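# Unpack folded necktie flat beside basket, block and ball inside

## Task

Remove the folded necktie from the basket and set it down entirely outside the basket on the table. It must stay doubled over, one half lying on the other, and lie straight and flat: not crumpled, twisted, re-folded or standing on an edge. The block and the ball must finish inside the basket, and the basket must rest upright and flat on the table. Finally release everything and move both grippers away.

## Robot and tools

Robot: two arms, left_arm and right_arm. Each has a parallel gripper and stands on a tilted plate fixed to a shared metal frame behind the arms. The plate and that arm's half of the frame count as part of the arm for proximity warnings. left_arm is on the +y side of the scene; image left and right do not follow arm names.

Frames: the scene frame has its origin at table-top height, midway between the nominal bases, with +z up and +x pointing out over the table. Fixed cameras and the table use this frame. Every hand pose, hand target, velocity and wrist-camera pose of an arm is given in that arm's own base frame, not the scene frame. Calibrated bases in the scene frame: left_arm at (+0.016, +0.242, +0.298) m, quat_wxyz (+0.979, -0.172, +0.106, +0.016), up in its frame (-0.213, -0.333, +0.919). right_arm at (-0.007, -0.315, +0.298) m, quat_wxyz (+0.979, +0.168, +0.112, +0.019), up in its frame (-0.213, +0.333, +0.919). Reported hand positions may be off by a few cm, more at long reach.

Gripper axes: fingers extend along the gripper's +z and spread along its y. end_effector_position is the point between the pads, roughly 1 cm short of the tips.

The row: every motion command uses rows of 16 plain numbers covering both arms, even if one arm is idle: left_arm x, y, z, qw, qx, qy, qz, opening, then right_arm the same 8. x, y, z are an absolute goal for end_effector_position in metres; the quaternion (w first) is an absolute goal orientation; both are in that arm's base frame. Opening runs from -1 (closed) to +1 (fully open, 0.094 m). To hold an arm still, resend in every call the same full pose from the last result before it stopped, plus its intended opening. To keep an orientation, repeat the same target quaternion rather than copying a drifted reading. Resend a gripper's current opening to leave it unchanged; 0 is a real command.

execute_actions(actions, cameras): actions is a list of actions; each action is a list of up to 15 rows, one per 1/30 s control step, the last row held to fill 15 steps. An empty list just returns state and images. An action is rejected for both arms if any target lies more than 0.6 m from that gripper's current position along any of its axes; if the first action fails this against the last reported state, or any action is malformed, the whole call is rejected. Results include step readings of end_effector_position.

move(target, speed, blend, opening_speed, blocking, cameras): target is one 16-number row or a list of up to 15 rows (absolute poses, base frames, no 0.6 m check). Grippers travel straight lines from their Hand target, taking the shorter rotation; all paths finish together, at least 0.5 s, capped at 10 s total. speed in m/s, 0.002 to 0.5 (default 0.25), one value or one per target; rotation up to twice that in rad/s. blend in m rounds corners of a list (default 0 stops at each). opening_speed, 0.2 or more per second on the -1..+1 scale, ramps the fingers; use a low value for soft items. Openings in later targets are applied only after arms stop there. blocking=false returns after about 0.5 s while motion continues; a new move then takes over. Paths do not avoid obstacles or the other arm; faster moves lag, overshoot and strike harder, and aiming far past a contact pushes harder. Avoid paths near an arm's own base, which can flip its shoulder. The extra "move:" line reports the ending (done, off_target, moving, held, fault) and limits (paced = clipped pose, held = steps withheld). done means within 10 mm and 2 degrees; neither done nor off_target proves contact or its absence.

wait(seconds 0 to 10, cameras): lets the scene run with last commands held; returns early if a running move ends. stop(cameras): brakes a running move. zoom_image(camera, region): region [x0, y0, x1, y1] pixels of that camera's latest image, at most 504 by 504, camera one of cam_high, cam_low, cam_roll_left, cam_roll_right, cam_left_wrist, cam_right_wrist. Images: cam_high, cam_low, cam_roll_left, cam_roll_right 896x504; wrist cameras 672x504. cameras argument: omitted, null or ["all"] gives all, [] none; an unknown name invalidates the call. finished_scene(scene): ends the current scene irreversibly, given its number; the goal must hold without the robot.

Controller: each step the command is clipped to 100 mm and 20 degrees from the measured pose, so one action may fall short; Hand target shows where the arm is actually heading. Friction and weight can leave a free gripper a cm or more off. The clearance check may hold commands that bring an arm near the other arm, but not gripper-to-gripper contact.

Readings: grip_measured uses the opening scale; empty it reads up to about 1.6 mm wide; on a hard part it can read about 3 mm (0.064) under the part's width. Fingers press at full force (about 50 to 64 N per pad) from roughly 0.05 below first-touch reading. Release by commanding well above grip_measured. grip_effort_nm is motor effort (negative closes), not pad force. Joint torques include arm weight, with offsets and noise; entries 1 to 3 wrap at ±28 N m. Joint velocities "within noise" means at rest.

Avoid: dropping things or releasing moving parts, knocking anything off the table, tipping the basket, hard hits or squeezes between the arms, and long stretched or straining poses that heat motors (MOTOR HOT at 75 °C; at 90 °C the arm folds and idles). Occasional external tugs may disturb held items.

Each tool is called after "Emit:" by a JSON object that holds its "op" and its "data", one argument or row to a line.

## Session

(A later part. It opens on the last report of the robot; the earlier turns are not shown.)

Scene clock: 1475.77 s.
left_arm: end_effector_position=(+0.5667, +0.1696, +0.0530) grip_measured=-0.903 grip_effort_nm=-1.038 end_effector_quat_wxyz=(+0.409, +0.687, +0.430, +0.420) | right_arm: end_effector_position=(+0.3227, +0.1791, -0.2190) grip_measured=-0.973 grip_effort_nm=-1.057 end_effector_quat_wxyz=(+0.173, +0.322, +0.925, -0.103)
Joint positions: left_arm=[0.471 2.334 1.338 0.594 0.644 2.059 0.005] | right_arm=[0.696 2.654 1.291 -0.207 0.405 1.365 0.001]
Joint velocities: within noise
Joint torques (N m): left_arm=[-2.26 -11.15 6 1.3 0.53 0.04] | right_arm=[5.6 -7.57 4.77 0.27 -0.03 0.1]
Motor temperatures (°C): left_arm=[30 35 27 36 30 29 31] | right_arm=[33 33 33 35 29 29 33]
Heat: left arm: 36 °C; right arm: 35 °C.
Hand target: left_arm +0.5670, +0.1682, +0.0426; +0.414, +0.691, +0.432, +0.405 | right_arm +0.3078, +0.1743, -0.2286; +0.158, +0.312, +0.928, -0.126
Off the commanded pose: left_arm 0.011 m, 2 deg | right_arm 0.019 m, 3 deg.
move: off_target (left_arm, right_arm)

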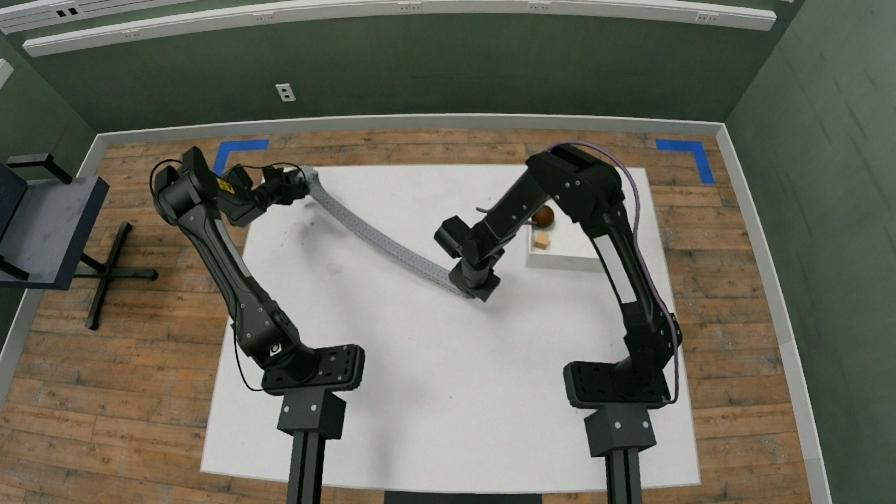

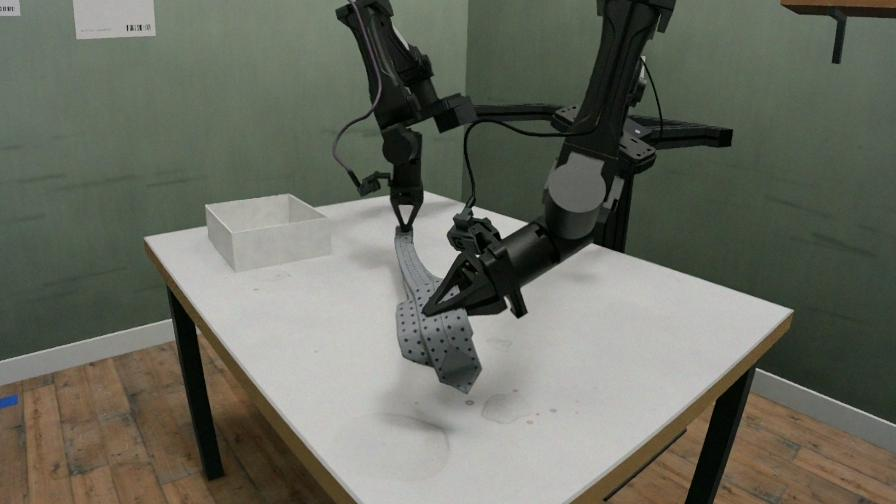

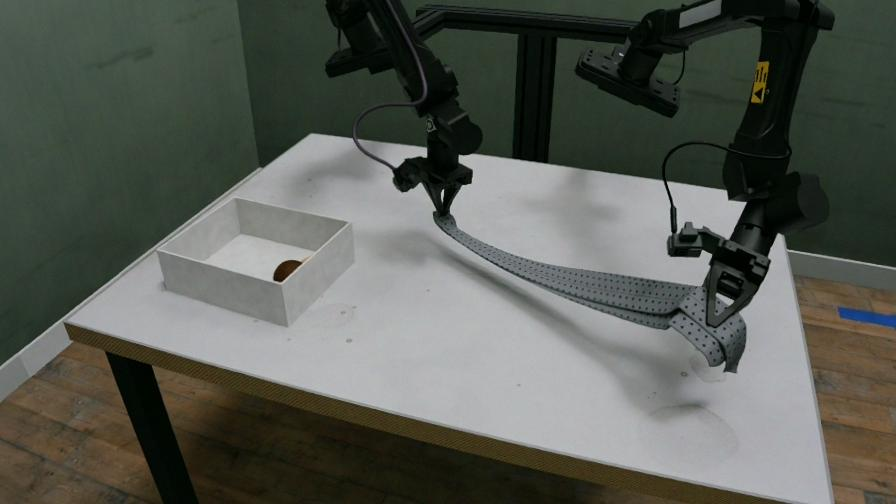

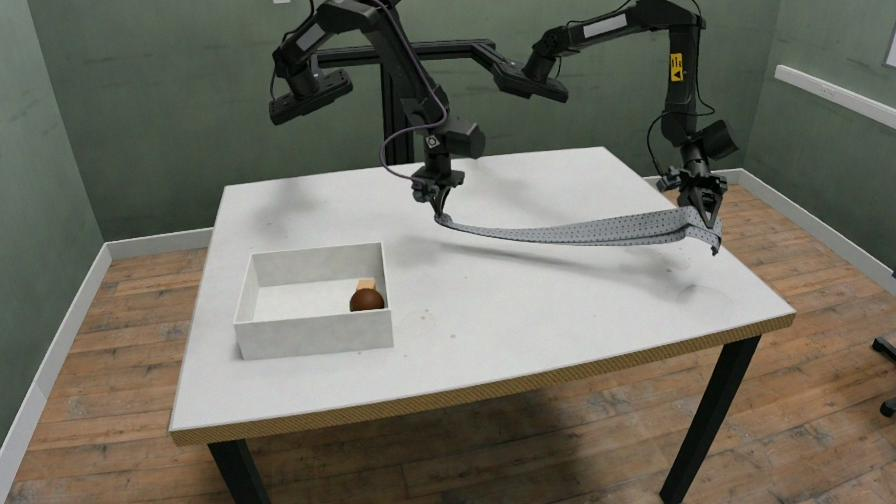

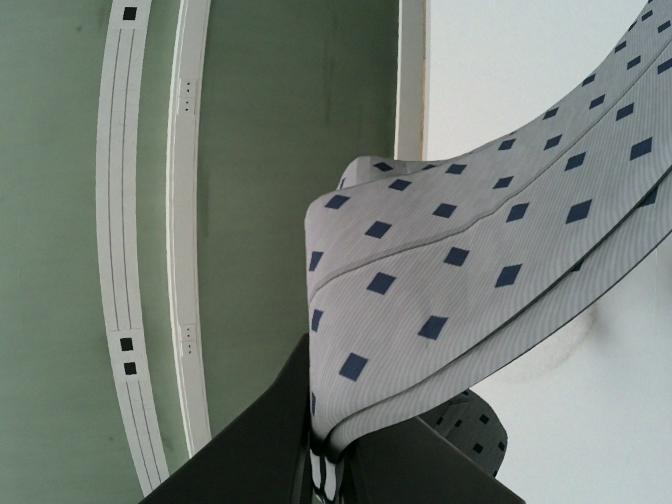

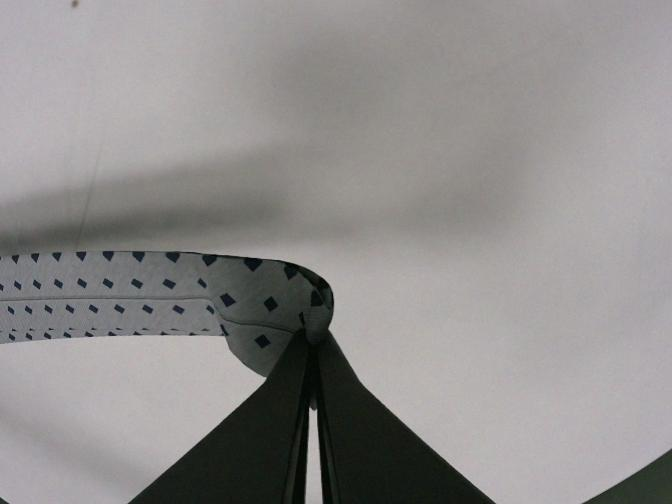

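Emit:
{"op": "move", "data": {
  "target": [
    [0.5801,0.1883,-0.0227,0.414,0.691,0.432,0.405,-1,0.3076,0.1747,-0.2292,0.1573,0.3125,0.9280,-0.1265,-1],
    [0.5282,0.1239,-0.1310,0.414,0.691,0.432,0.405,-1,0.2387,0.0648,-0.2491,0.1573,0.3125,0.9280,-0.1265,-1]
  ],
  "speed": [0.12, 0.08],
  "blend": [0.02, 0]
}}

Emit:
{"op": "zoom_image", "data": {
  "camera": "cam_roll_left",
  "region": [540, 260, 700, 400]
}}

Emit:
{"op": "zoom_image", "data": {
  "camera": "cam_low",
  "region": [370, 290, 500, 410]
}}

Emit:
{"op": "zoom_image", "data": {
  "camera": "cam_roll_right",
  "region": [560, 200, 700, 310]
}}

Scene clock: 1485.60 s.
left_arm: end_effector_position=(+0.5326, +0.1331, -0.1200) grip_measured=-0.903 grip_effort_nm=-1.043 end_effector_quat_wxyz=(+0.410, +0.689, +0.427, +0.418) | right_arm: end_effector_position=(+0.2454, +0.0719, -0.2435) grip_measured=-0.973 grip_effort_nm=-1.053 end_effector_quat_wxyz=(+0.163, +0.314, +0.928, -0.118)
Joint positions: left_arm=[0.431 2.807 1.281 1.131 0.615 2.047 0.005] | right_arm=[0.559 2.654 0.793 0.315 0.405 1.206 0.001]
Joint velocities: within noise
Joint torques (N m): left_arm=[-3.45 -9.44 0.81 1.53 0.35 -0.14] | right_arm=[2.85 -5.63 -0.24 0.69 0.01 -0.07]
Motor temperatures (°C): left_arm=[30 36 28 36 30 29 31] | right_arm=[33 33 33 34 29 29 33]
Heat: left arm: 36 °C; right arm: 34 °C.
Hand target: left_arm +0.5280, +0.1240, -0.1308; +0.414, +0.691, +0.432, +0.405 | right_arm +0.2385, +0.0649, -0.2487; +0.157, +0.313, +0.928, -0.127
Off the commanded pose: left_arm 0.015 m, 2 deg | right_arm 0.011 m, 1 deg.
move: off_target (left_arm, right_arm)

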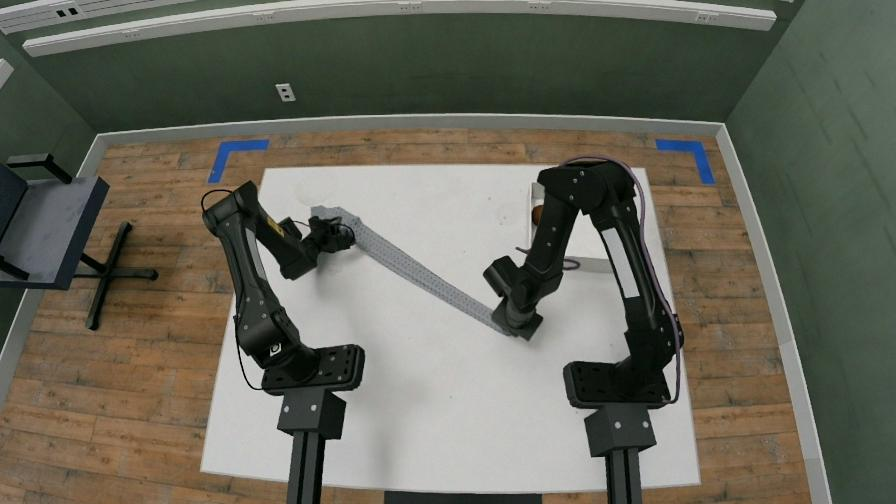

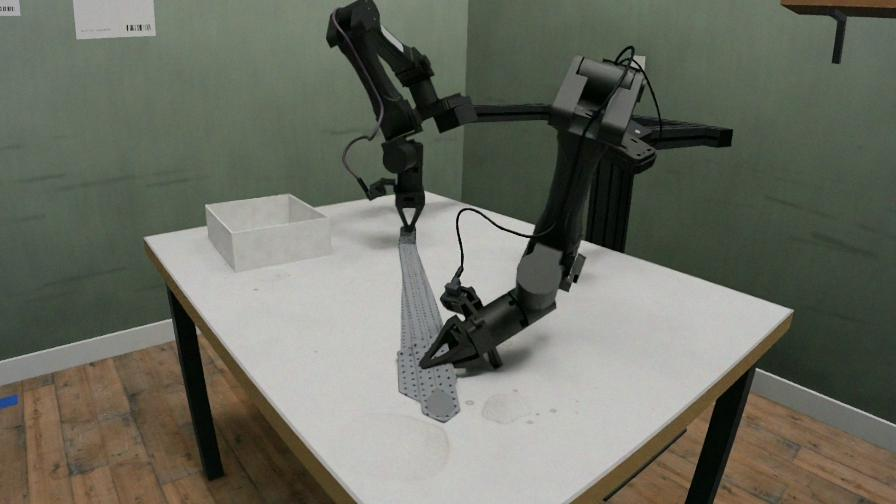

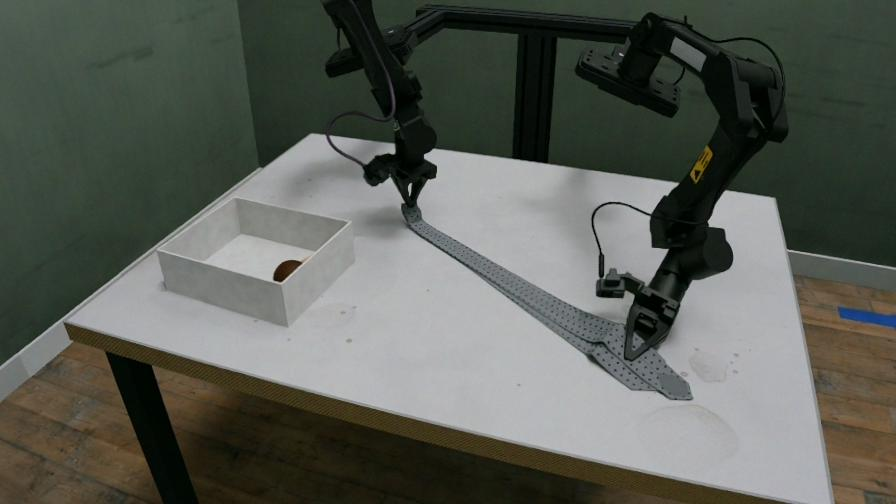

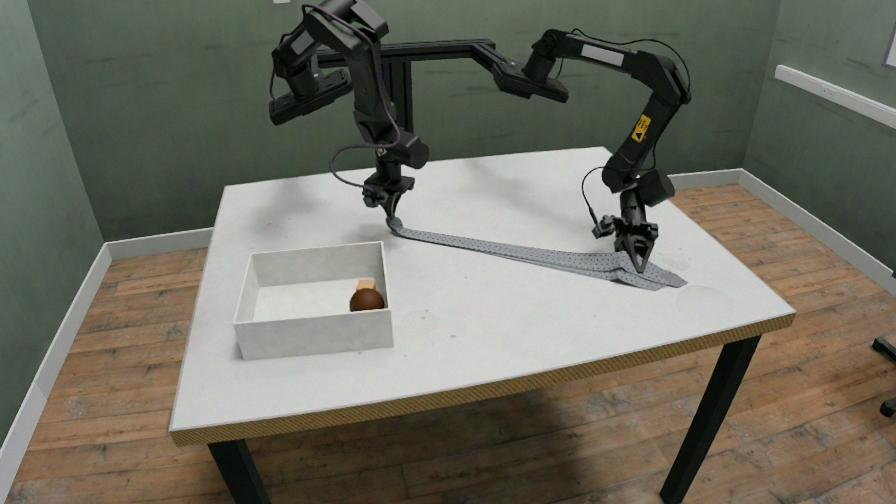

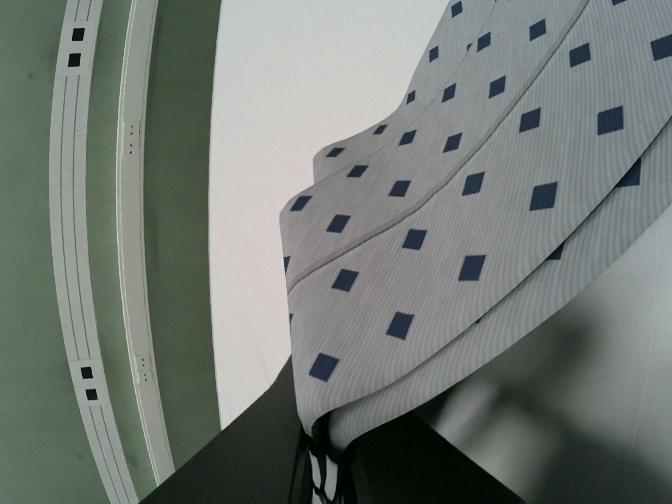

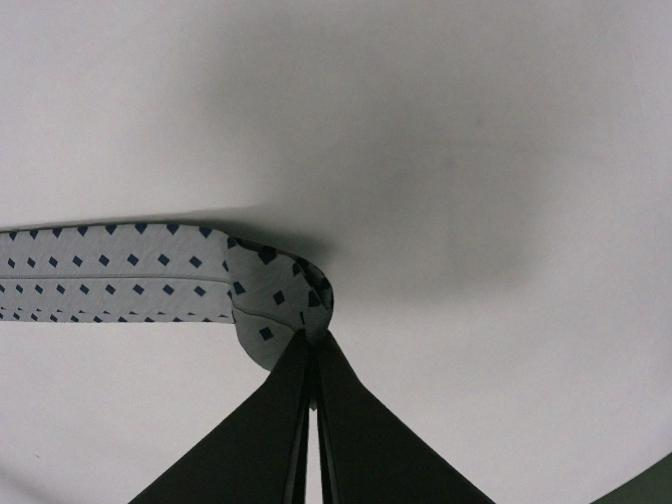

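Scaled by 3.150.

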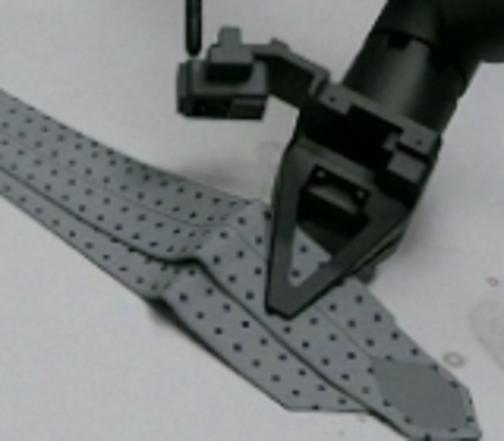

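Scaled by 3.877.

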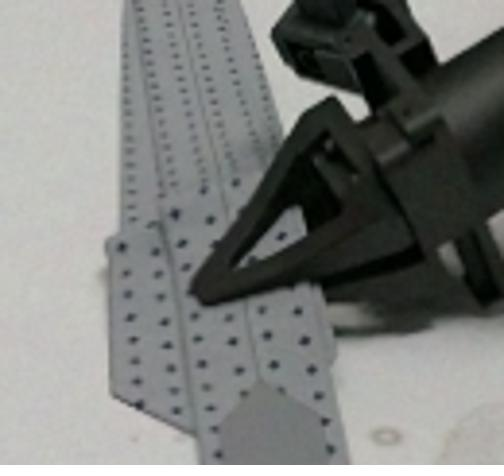

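Scaled by 3.600.

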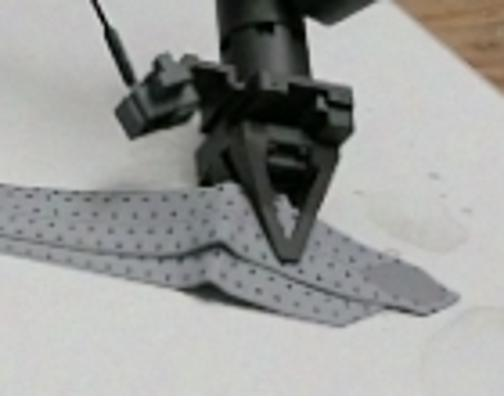

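Emit:
{"op": "move", "data": {
  "target": [0.5308,0.1279,-0.1420,0.414,0.691,0.432,0.405,-1,0.2385,0.0478,-0.2734,0.1573,0.3125,0.9280,-0.1265,-1],
  "speed": 0.06
}}

Emit:
{"op": "zoom_image", "data": {
  "camera": "cam_roll_left",
  "region": [540, 260, 700, 400]
}}

Emit:
{"op": "zoom_image", "data": {
  "camera": "cam_roll_right",
  "region": [370, 160, 470, 260]
}}

Emit:
{"op": "zoom_image", "data": {
  "camera": "cam_roll_right",
  "region": [560, 200, 700, 310]
}}

Scene clock: 1496.77 s.
left_arm: end_effector_position=(+0.5357, +0.1338, -0.1208) grip_measured=-0.903 grip_effort_nm=-1.048 end_effector_quat_wxyz=(+0.413, +0.687, +0.418, +0.428) | right_arm: end_effector_position=(+0.2364, +0.0500, -0.2665) grip_measured=-0.974 grip_effort_nm=-1.057 end_effector_quat_wxyz=(+0.154, +0.309, +0.929, -0.130)
Joint positions: left_arm=[0.431 2.832 1.303 1.162 0.619 2.047 0.005] | right_arm=[0.499 2.76 0.798 0.411 0.405 1.138 0.001]
Joint velocities: within noise
Joint torques (N m): left_arm=[-2.95 -8.14 2.41 1.28 0.34 -0.08] | right_arm=[2.55 -5 0.53 0.84 0 -0.07]
Motor temperatures (°C): left_arm=[30 37 27 36 30 29 31] | right_arm=[33 33 33 34 29 29 33]
Heat: left arm: 37 °C; right arm: 34 °C.
Hand target: left_arm +0.5297, +0.1277, -0.1413; +0.414, +0.691, +0.432, +0.405 | right_arm +0.2382, +0.0477, -0.2731; +0.157, +0.313, +0.928, -0.127
Off the commanded pose: left_arm 0.023 m, 3 deg | right_arm 0.008 m, 1 deg.
move: off_target (left_arm)

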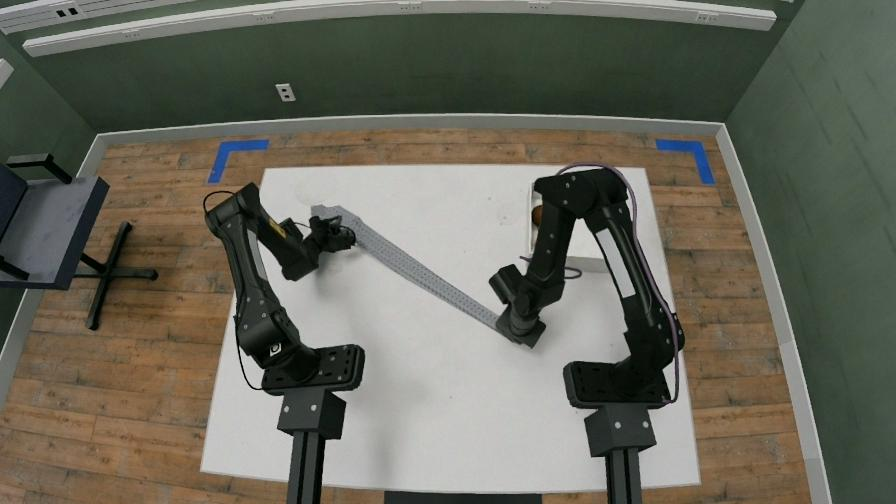

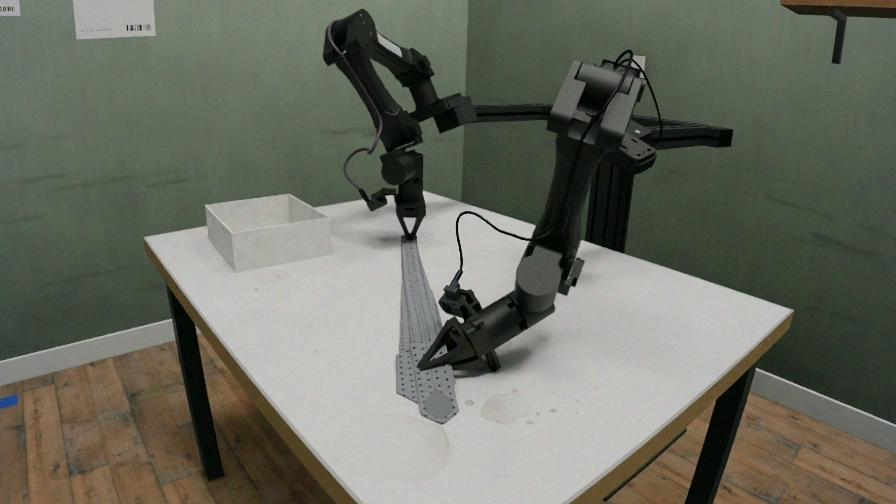

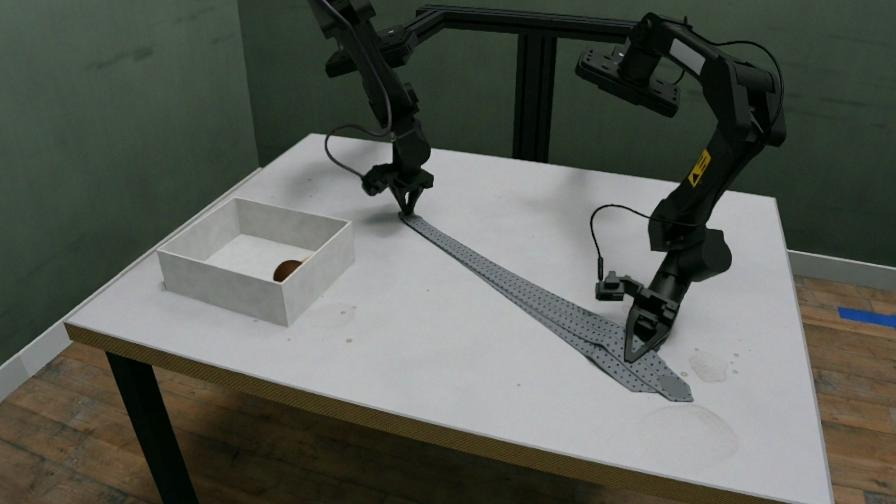

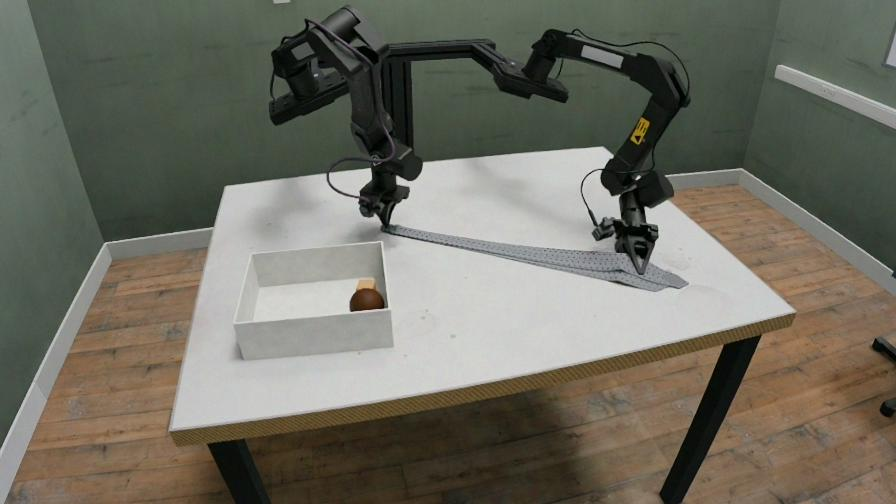

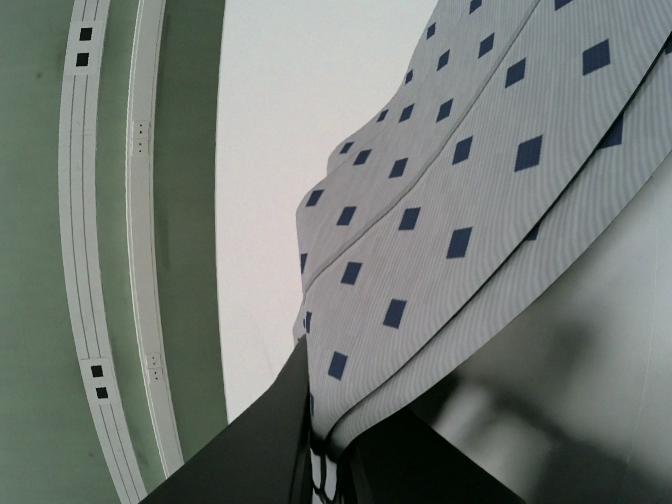

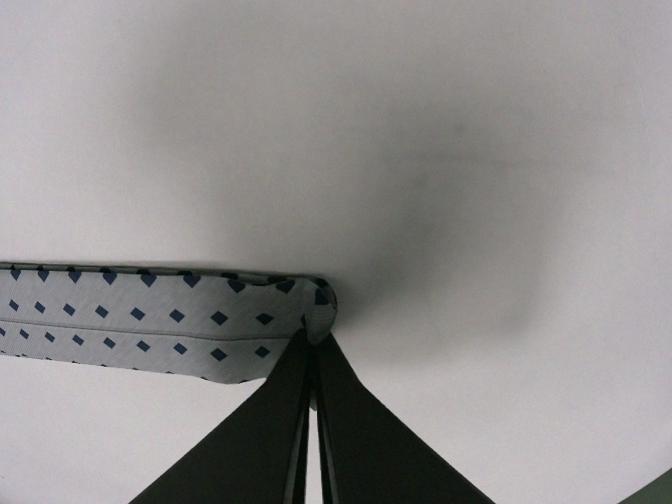

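Scaled by 3.150.

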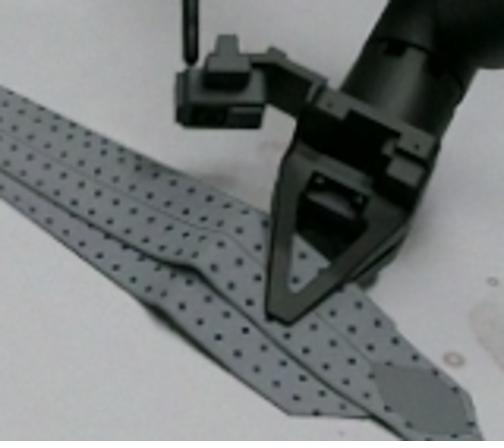

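Scaled by 5.040.

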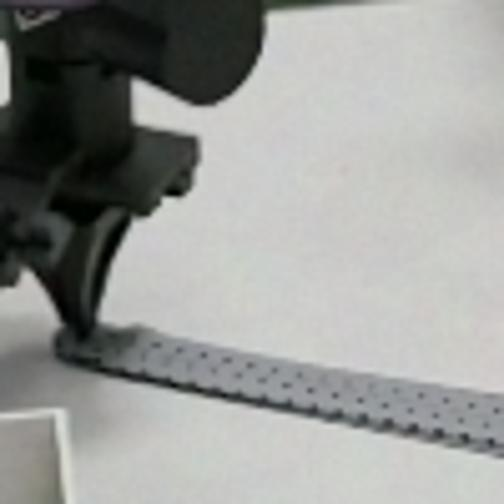

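Scaled by 3.600.

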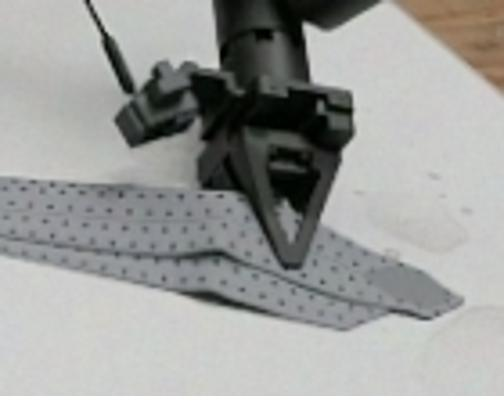

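Emit:
{"op": "move", "data": {
  "target": [0.5357,0.1338,-0.1208,0.413,0.687,0.418,0.428,-0.5,0.2385,0.0478,-0.2734,0.1573,0.3125,0.9280,-0.1265,-1],
  "speed": 0.05,
  "opening_speed": 0.6
}}

Emit:
{"op": "zoom_image", "data": {
  "camera": "cam_roll_left",
  "region": [540, 260, 700, 420]
}}

Emit:
{"op": "zoom_image", "data": {
  "camera": "cam_roll_right",
  "region": [560, 200, 700, 310]
}}

Scene clock: 1506.93 s.
left_arm: end_effector_position=(+0.5361, +0.1340, -0.1197) grip_measured=-0.503 grip_effort_nm=0.139 end_effector_quat_wxyz=(+0.413, +0.686, +0.416, +0.430) | right_arm: end_effector_position=(+0.2364, +0.0500, -0.2665) grip_measured=-0.974 grip_effort_nm=-1.053 end_effector_quat_wxyz=(+0.154, +0.309, +0.929, -0.131)
Joint positions: left_arm=[0.431 2.832 1.303 1.167 0.619 2.047 0.023] | right_arm=[0.499 2.76 0.798 0.411 0.405 1.138 0.001]
Joint velocities: within noise
Joint torques (N m): left_arm=[-2.52 -11.19 1.4 1.45 0.32 0.04] | right_arm=[2.54 -5 0.51 0.85 0 -0.07]
Motor temperatures (°C): left_arm=[30 36 27 36 30 29 31] | right_arm=[33 33 33 34 29 29 33]
Heat: left arm: 36 °C; right arm: 34 °C.
Hand target: left_arm +0.5357, +0.1339, -0.1207; +0.413, +0.687, +0.418, +0.428 | right_arm +0.2382, +0.0477, -0.2731; +0.157, +0.313, +0.928, -0.127
Off the commanded pose: left_arm 0.001 m, 0 deg | right_arm 0.008 m, 1 deg.
move: done

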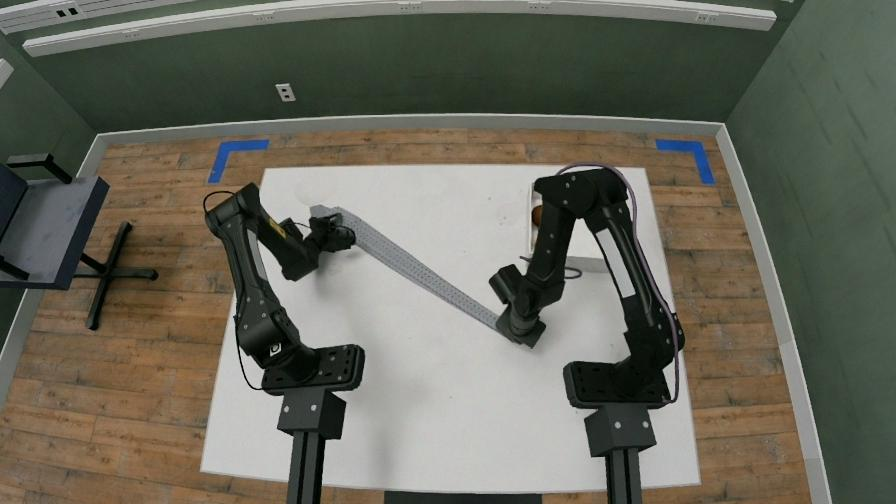

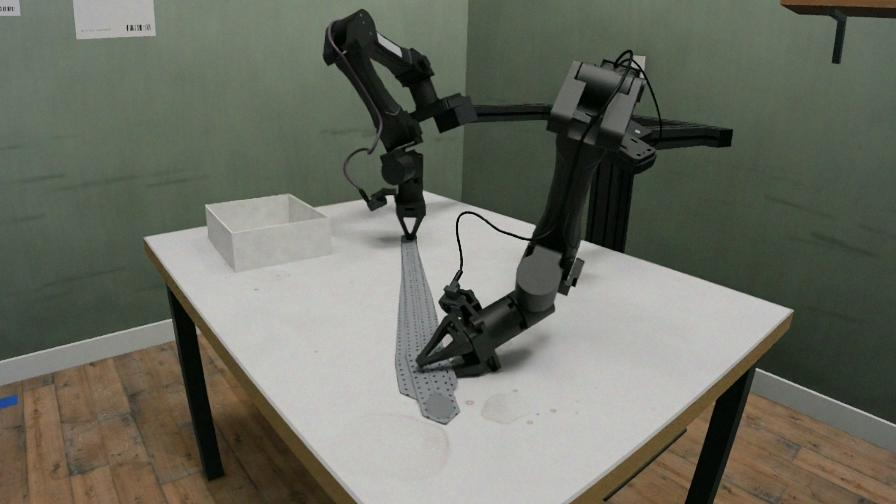

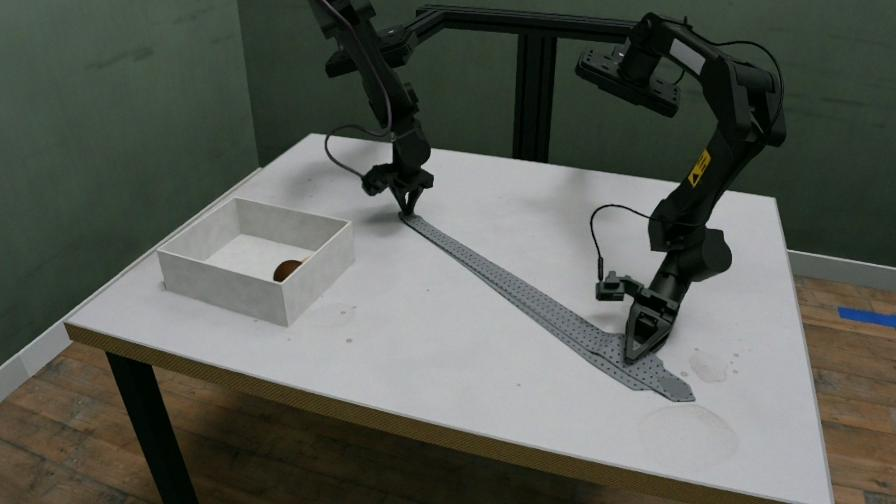

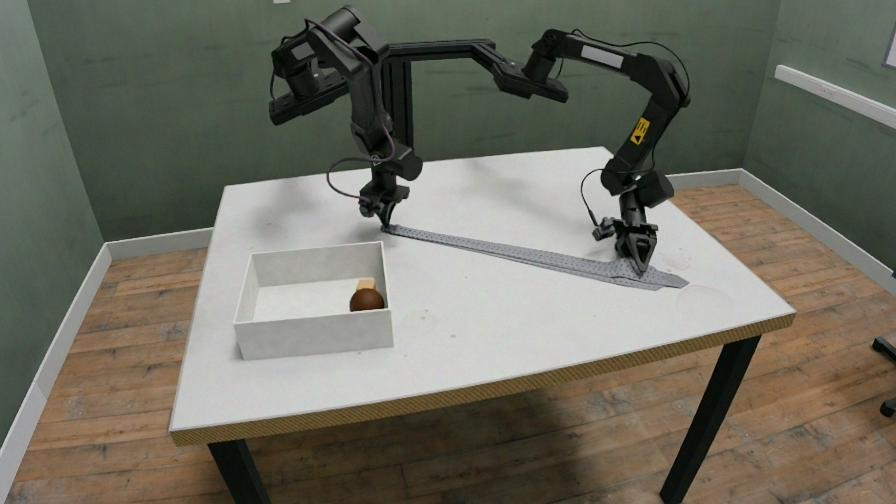

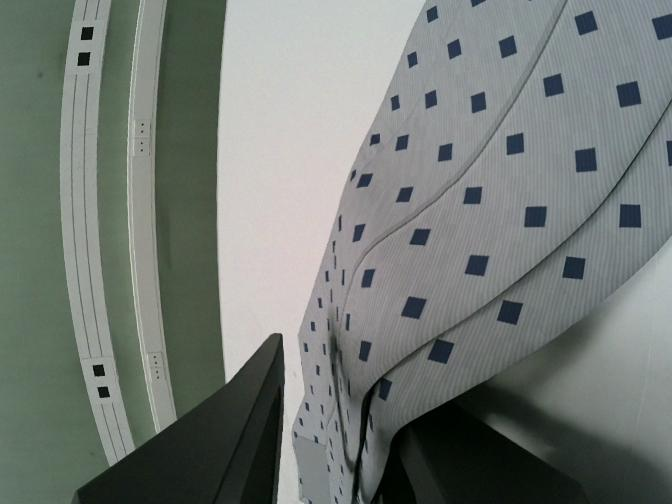

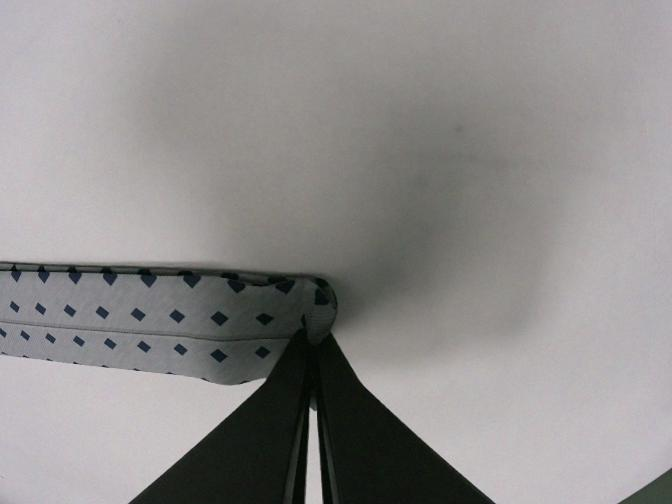

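Scaled by 3.150.

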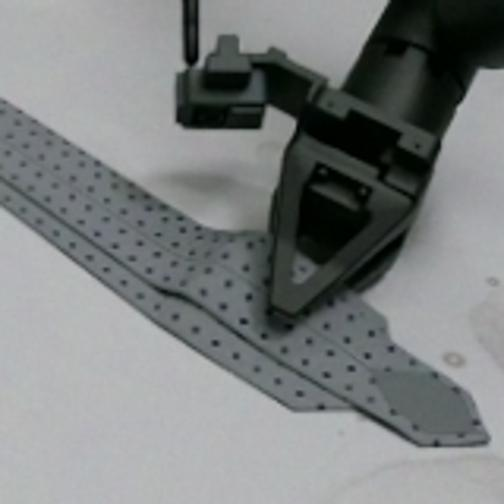

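Scaled by 3.600.

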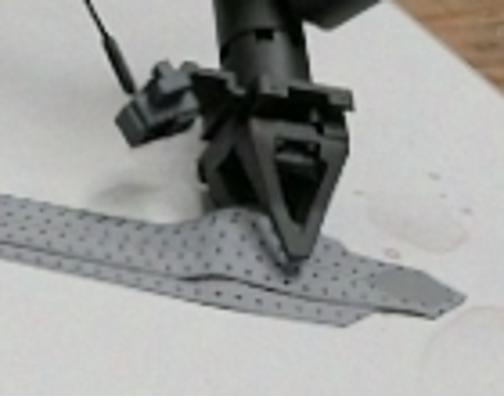

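Emit:
{"op": "move", "data": {
  "target": [0.4261,0.182,-0.1277,0.413,0.686,0.416,0.430,-0.5,0.2385,0.0478,-0.2734,0.1573,0.3125,0.9280,-0.1265,-1],
  "speed": 0.06
}}

Emit:
{"op": "zoom_image", "data": {
  "camera": "cam_roll_left",
  "region": [540, 260, 700, 420]
}}

Emit:
{"op": "zoom_image", "data": {
  "camera": "cam_roll_right",
  "region": [560, 200, 700, 310]
}}

Scene clock: 1516.63 s.
left_arm: end_effector_position=(+0.4340, +0.1899, -0.1169) grip_measured=-0.503 grip_effort_nm=0.134 end_effector_quat_wxyz=(+0.422, +0.659, +0.425, +0.455) | right_arm: end_effector_position=(+0.2364, +0.0500, -0.2665) grip_measured=-0.974 grip_effort_nm=-1.057 end_effector_quat_wxyz=(+0.154, +0.309, +0.929, -0.131)
Joint positions: left_arm=[0.694 2.826 1.04 1.435 0.837 2.086 0.023] | right_arm=[0.499 2.76 0.798 0.411 0.405 1.137 0.001]
Joint velocities: within noise
Joint torques (N m): left_arm=[-1.18 -7.53 -1.29 1.45 0.56 0.02] | right_arm=[2.54 -5 0.51 0.85 0 -0.06]
Motor temperatures (°C): left_arm=[30 36 27 37 30 29 31] | right_arm=[33 33 33 34 29 29 33]
Heat: left arm: 37 °C; right arm: 34 °C.
Hand target: left_arm +0.4264, +0.1819, -0.1274; +0.430, +0.662, +0.429, +0.440 | right_arm +0.2382, +0.0477, -0.2731; +0.157, +0.313, +0.928, -0.127
Off the commanded pose: left_arm 0.016 m, 4 deg | right_arm 0.008 m, 1 deg.
joint sent to its limit (left arm) — joint 6 (wrist roll), upper limit. The joint targets are off in orientation, not in position.
move: off_target (left_arm)

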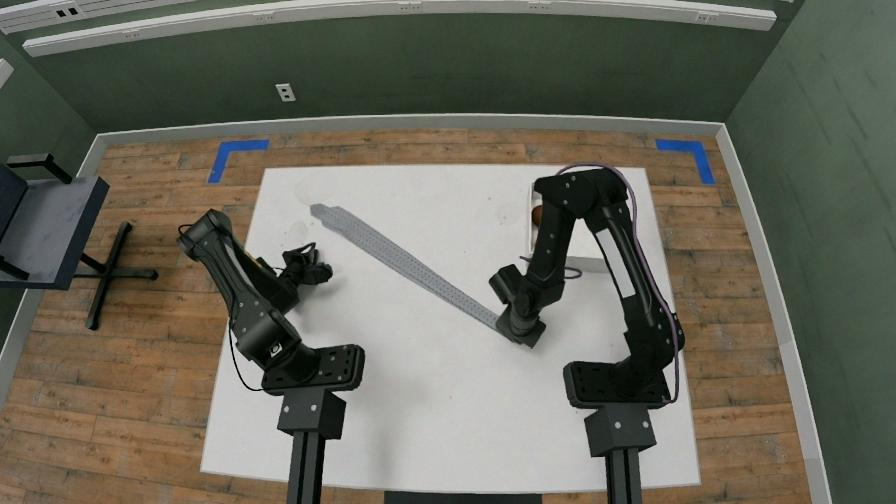

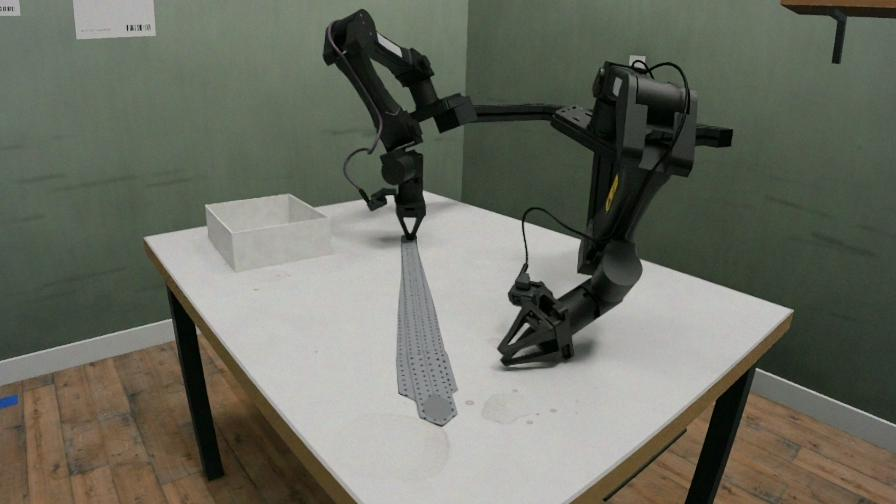

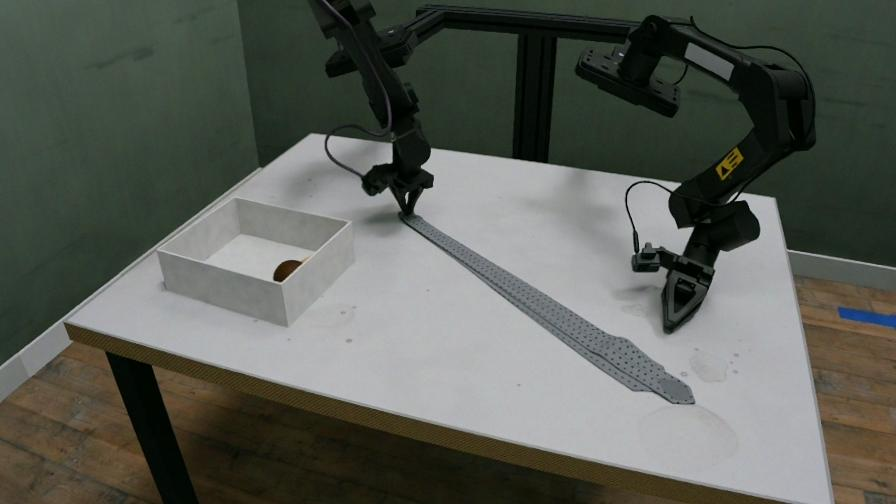

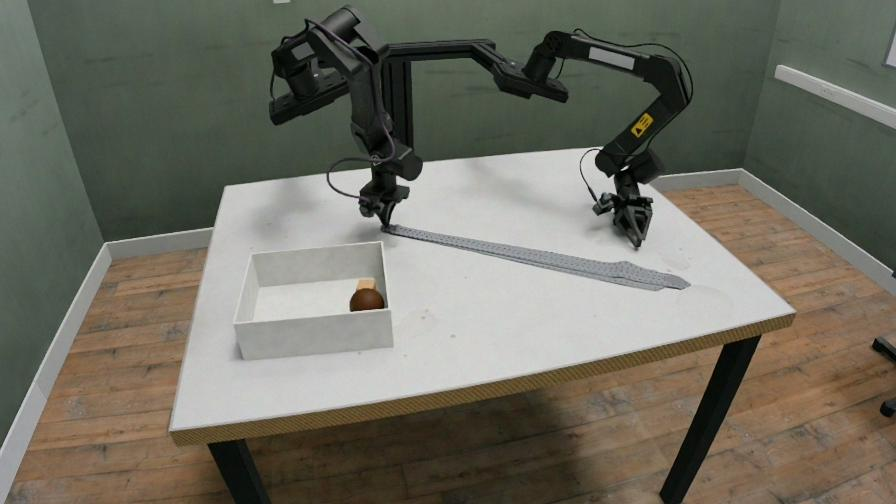

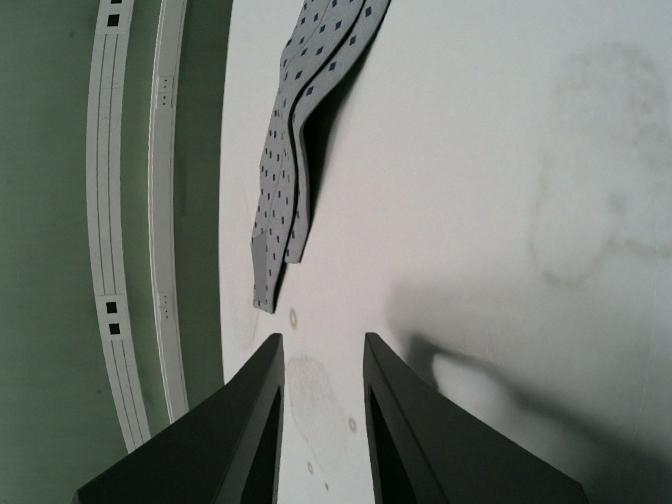

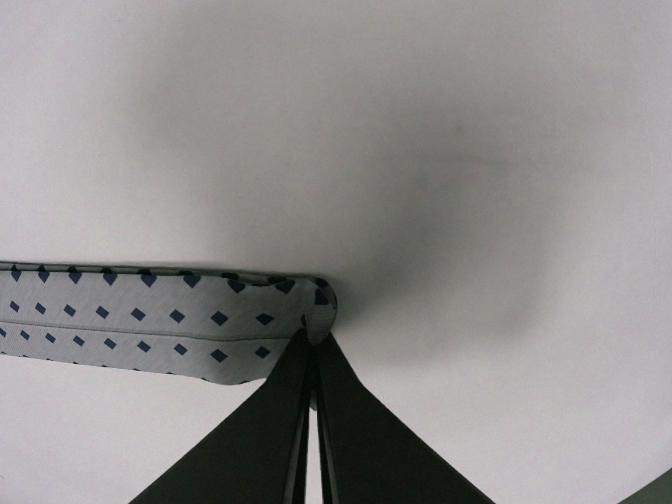

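Scaled by 3.150.

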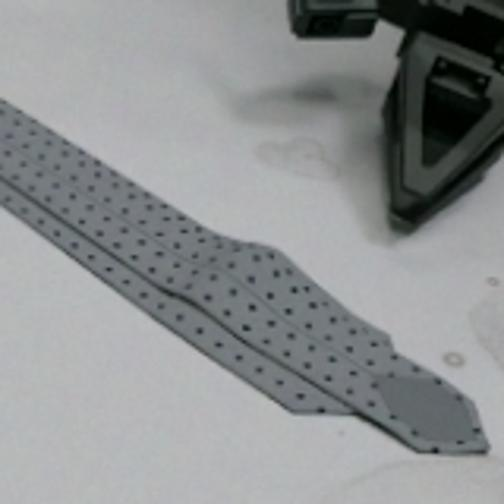

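Scaled by 3.600.

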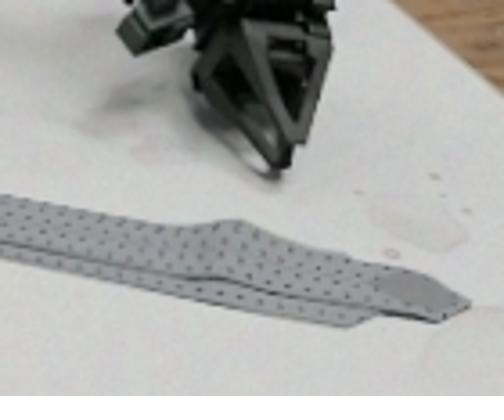

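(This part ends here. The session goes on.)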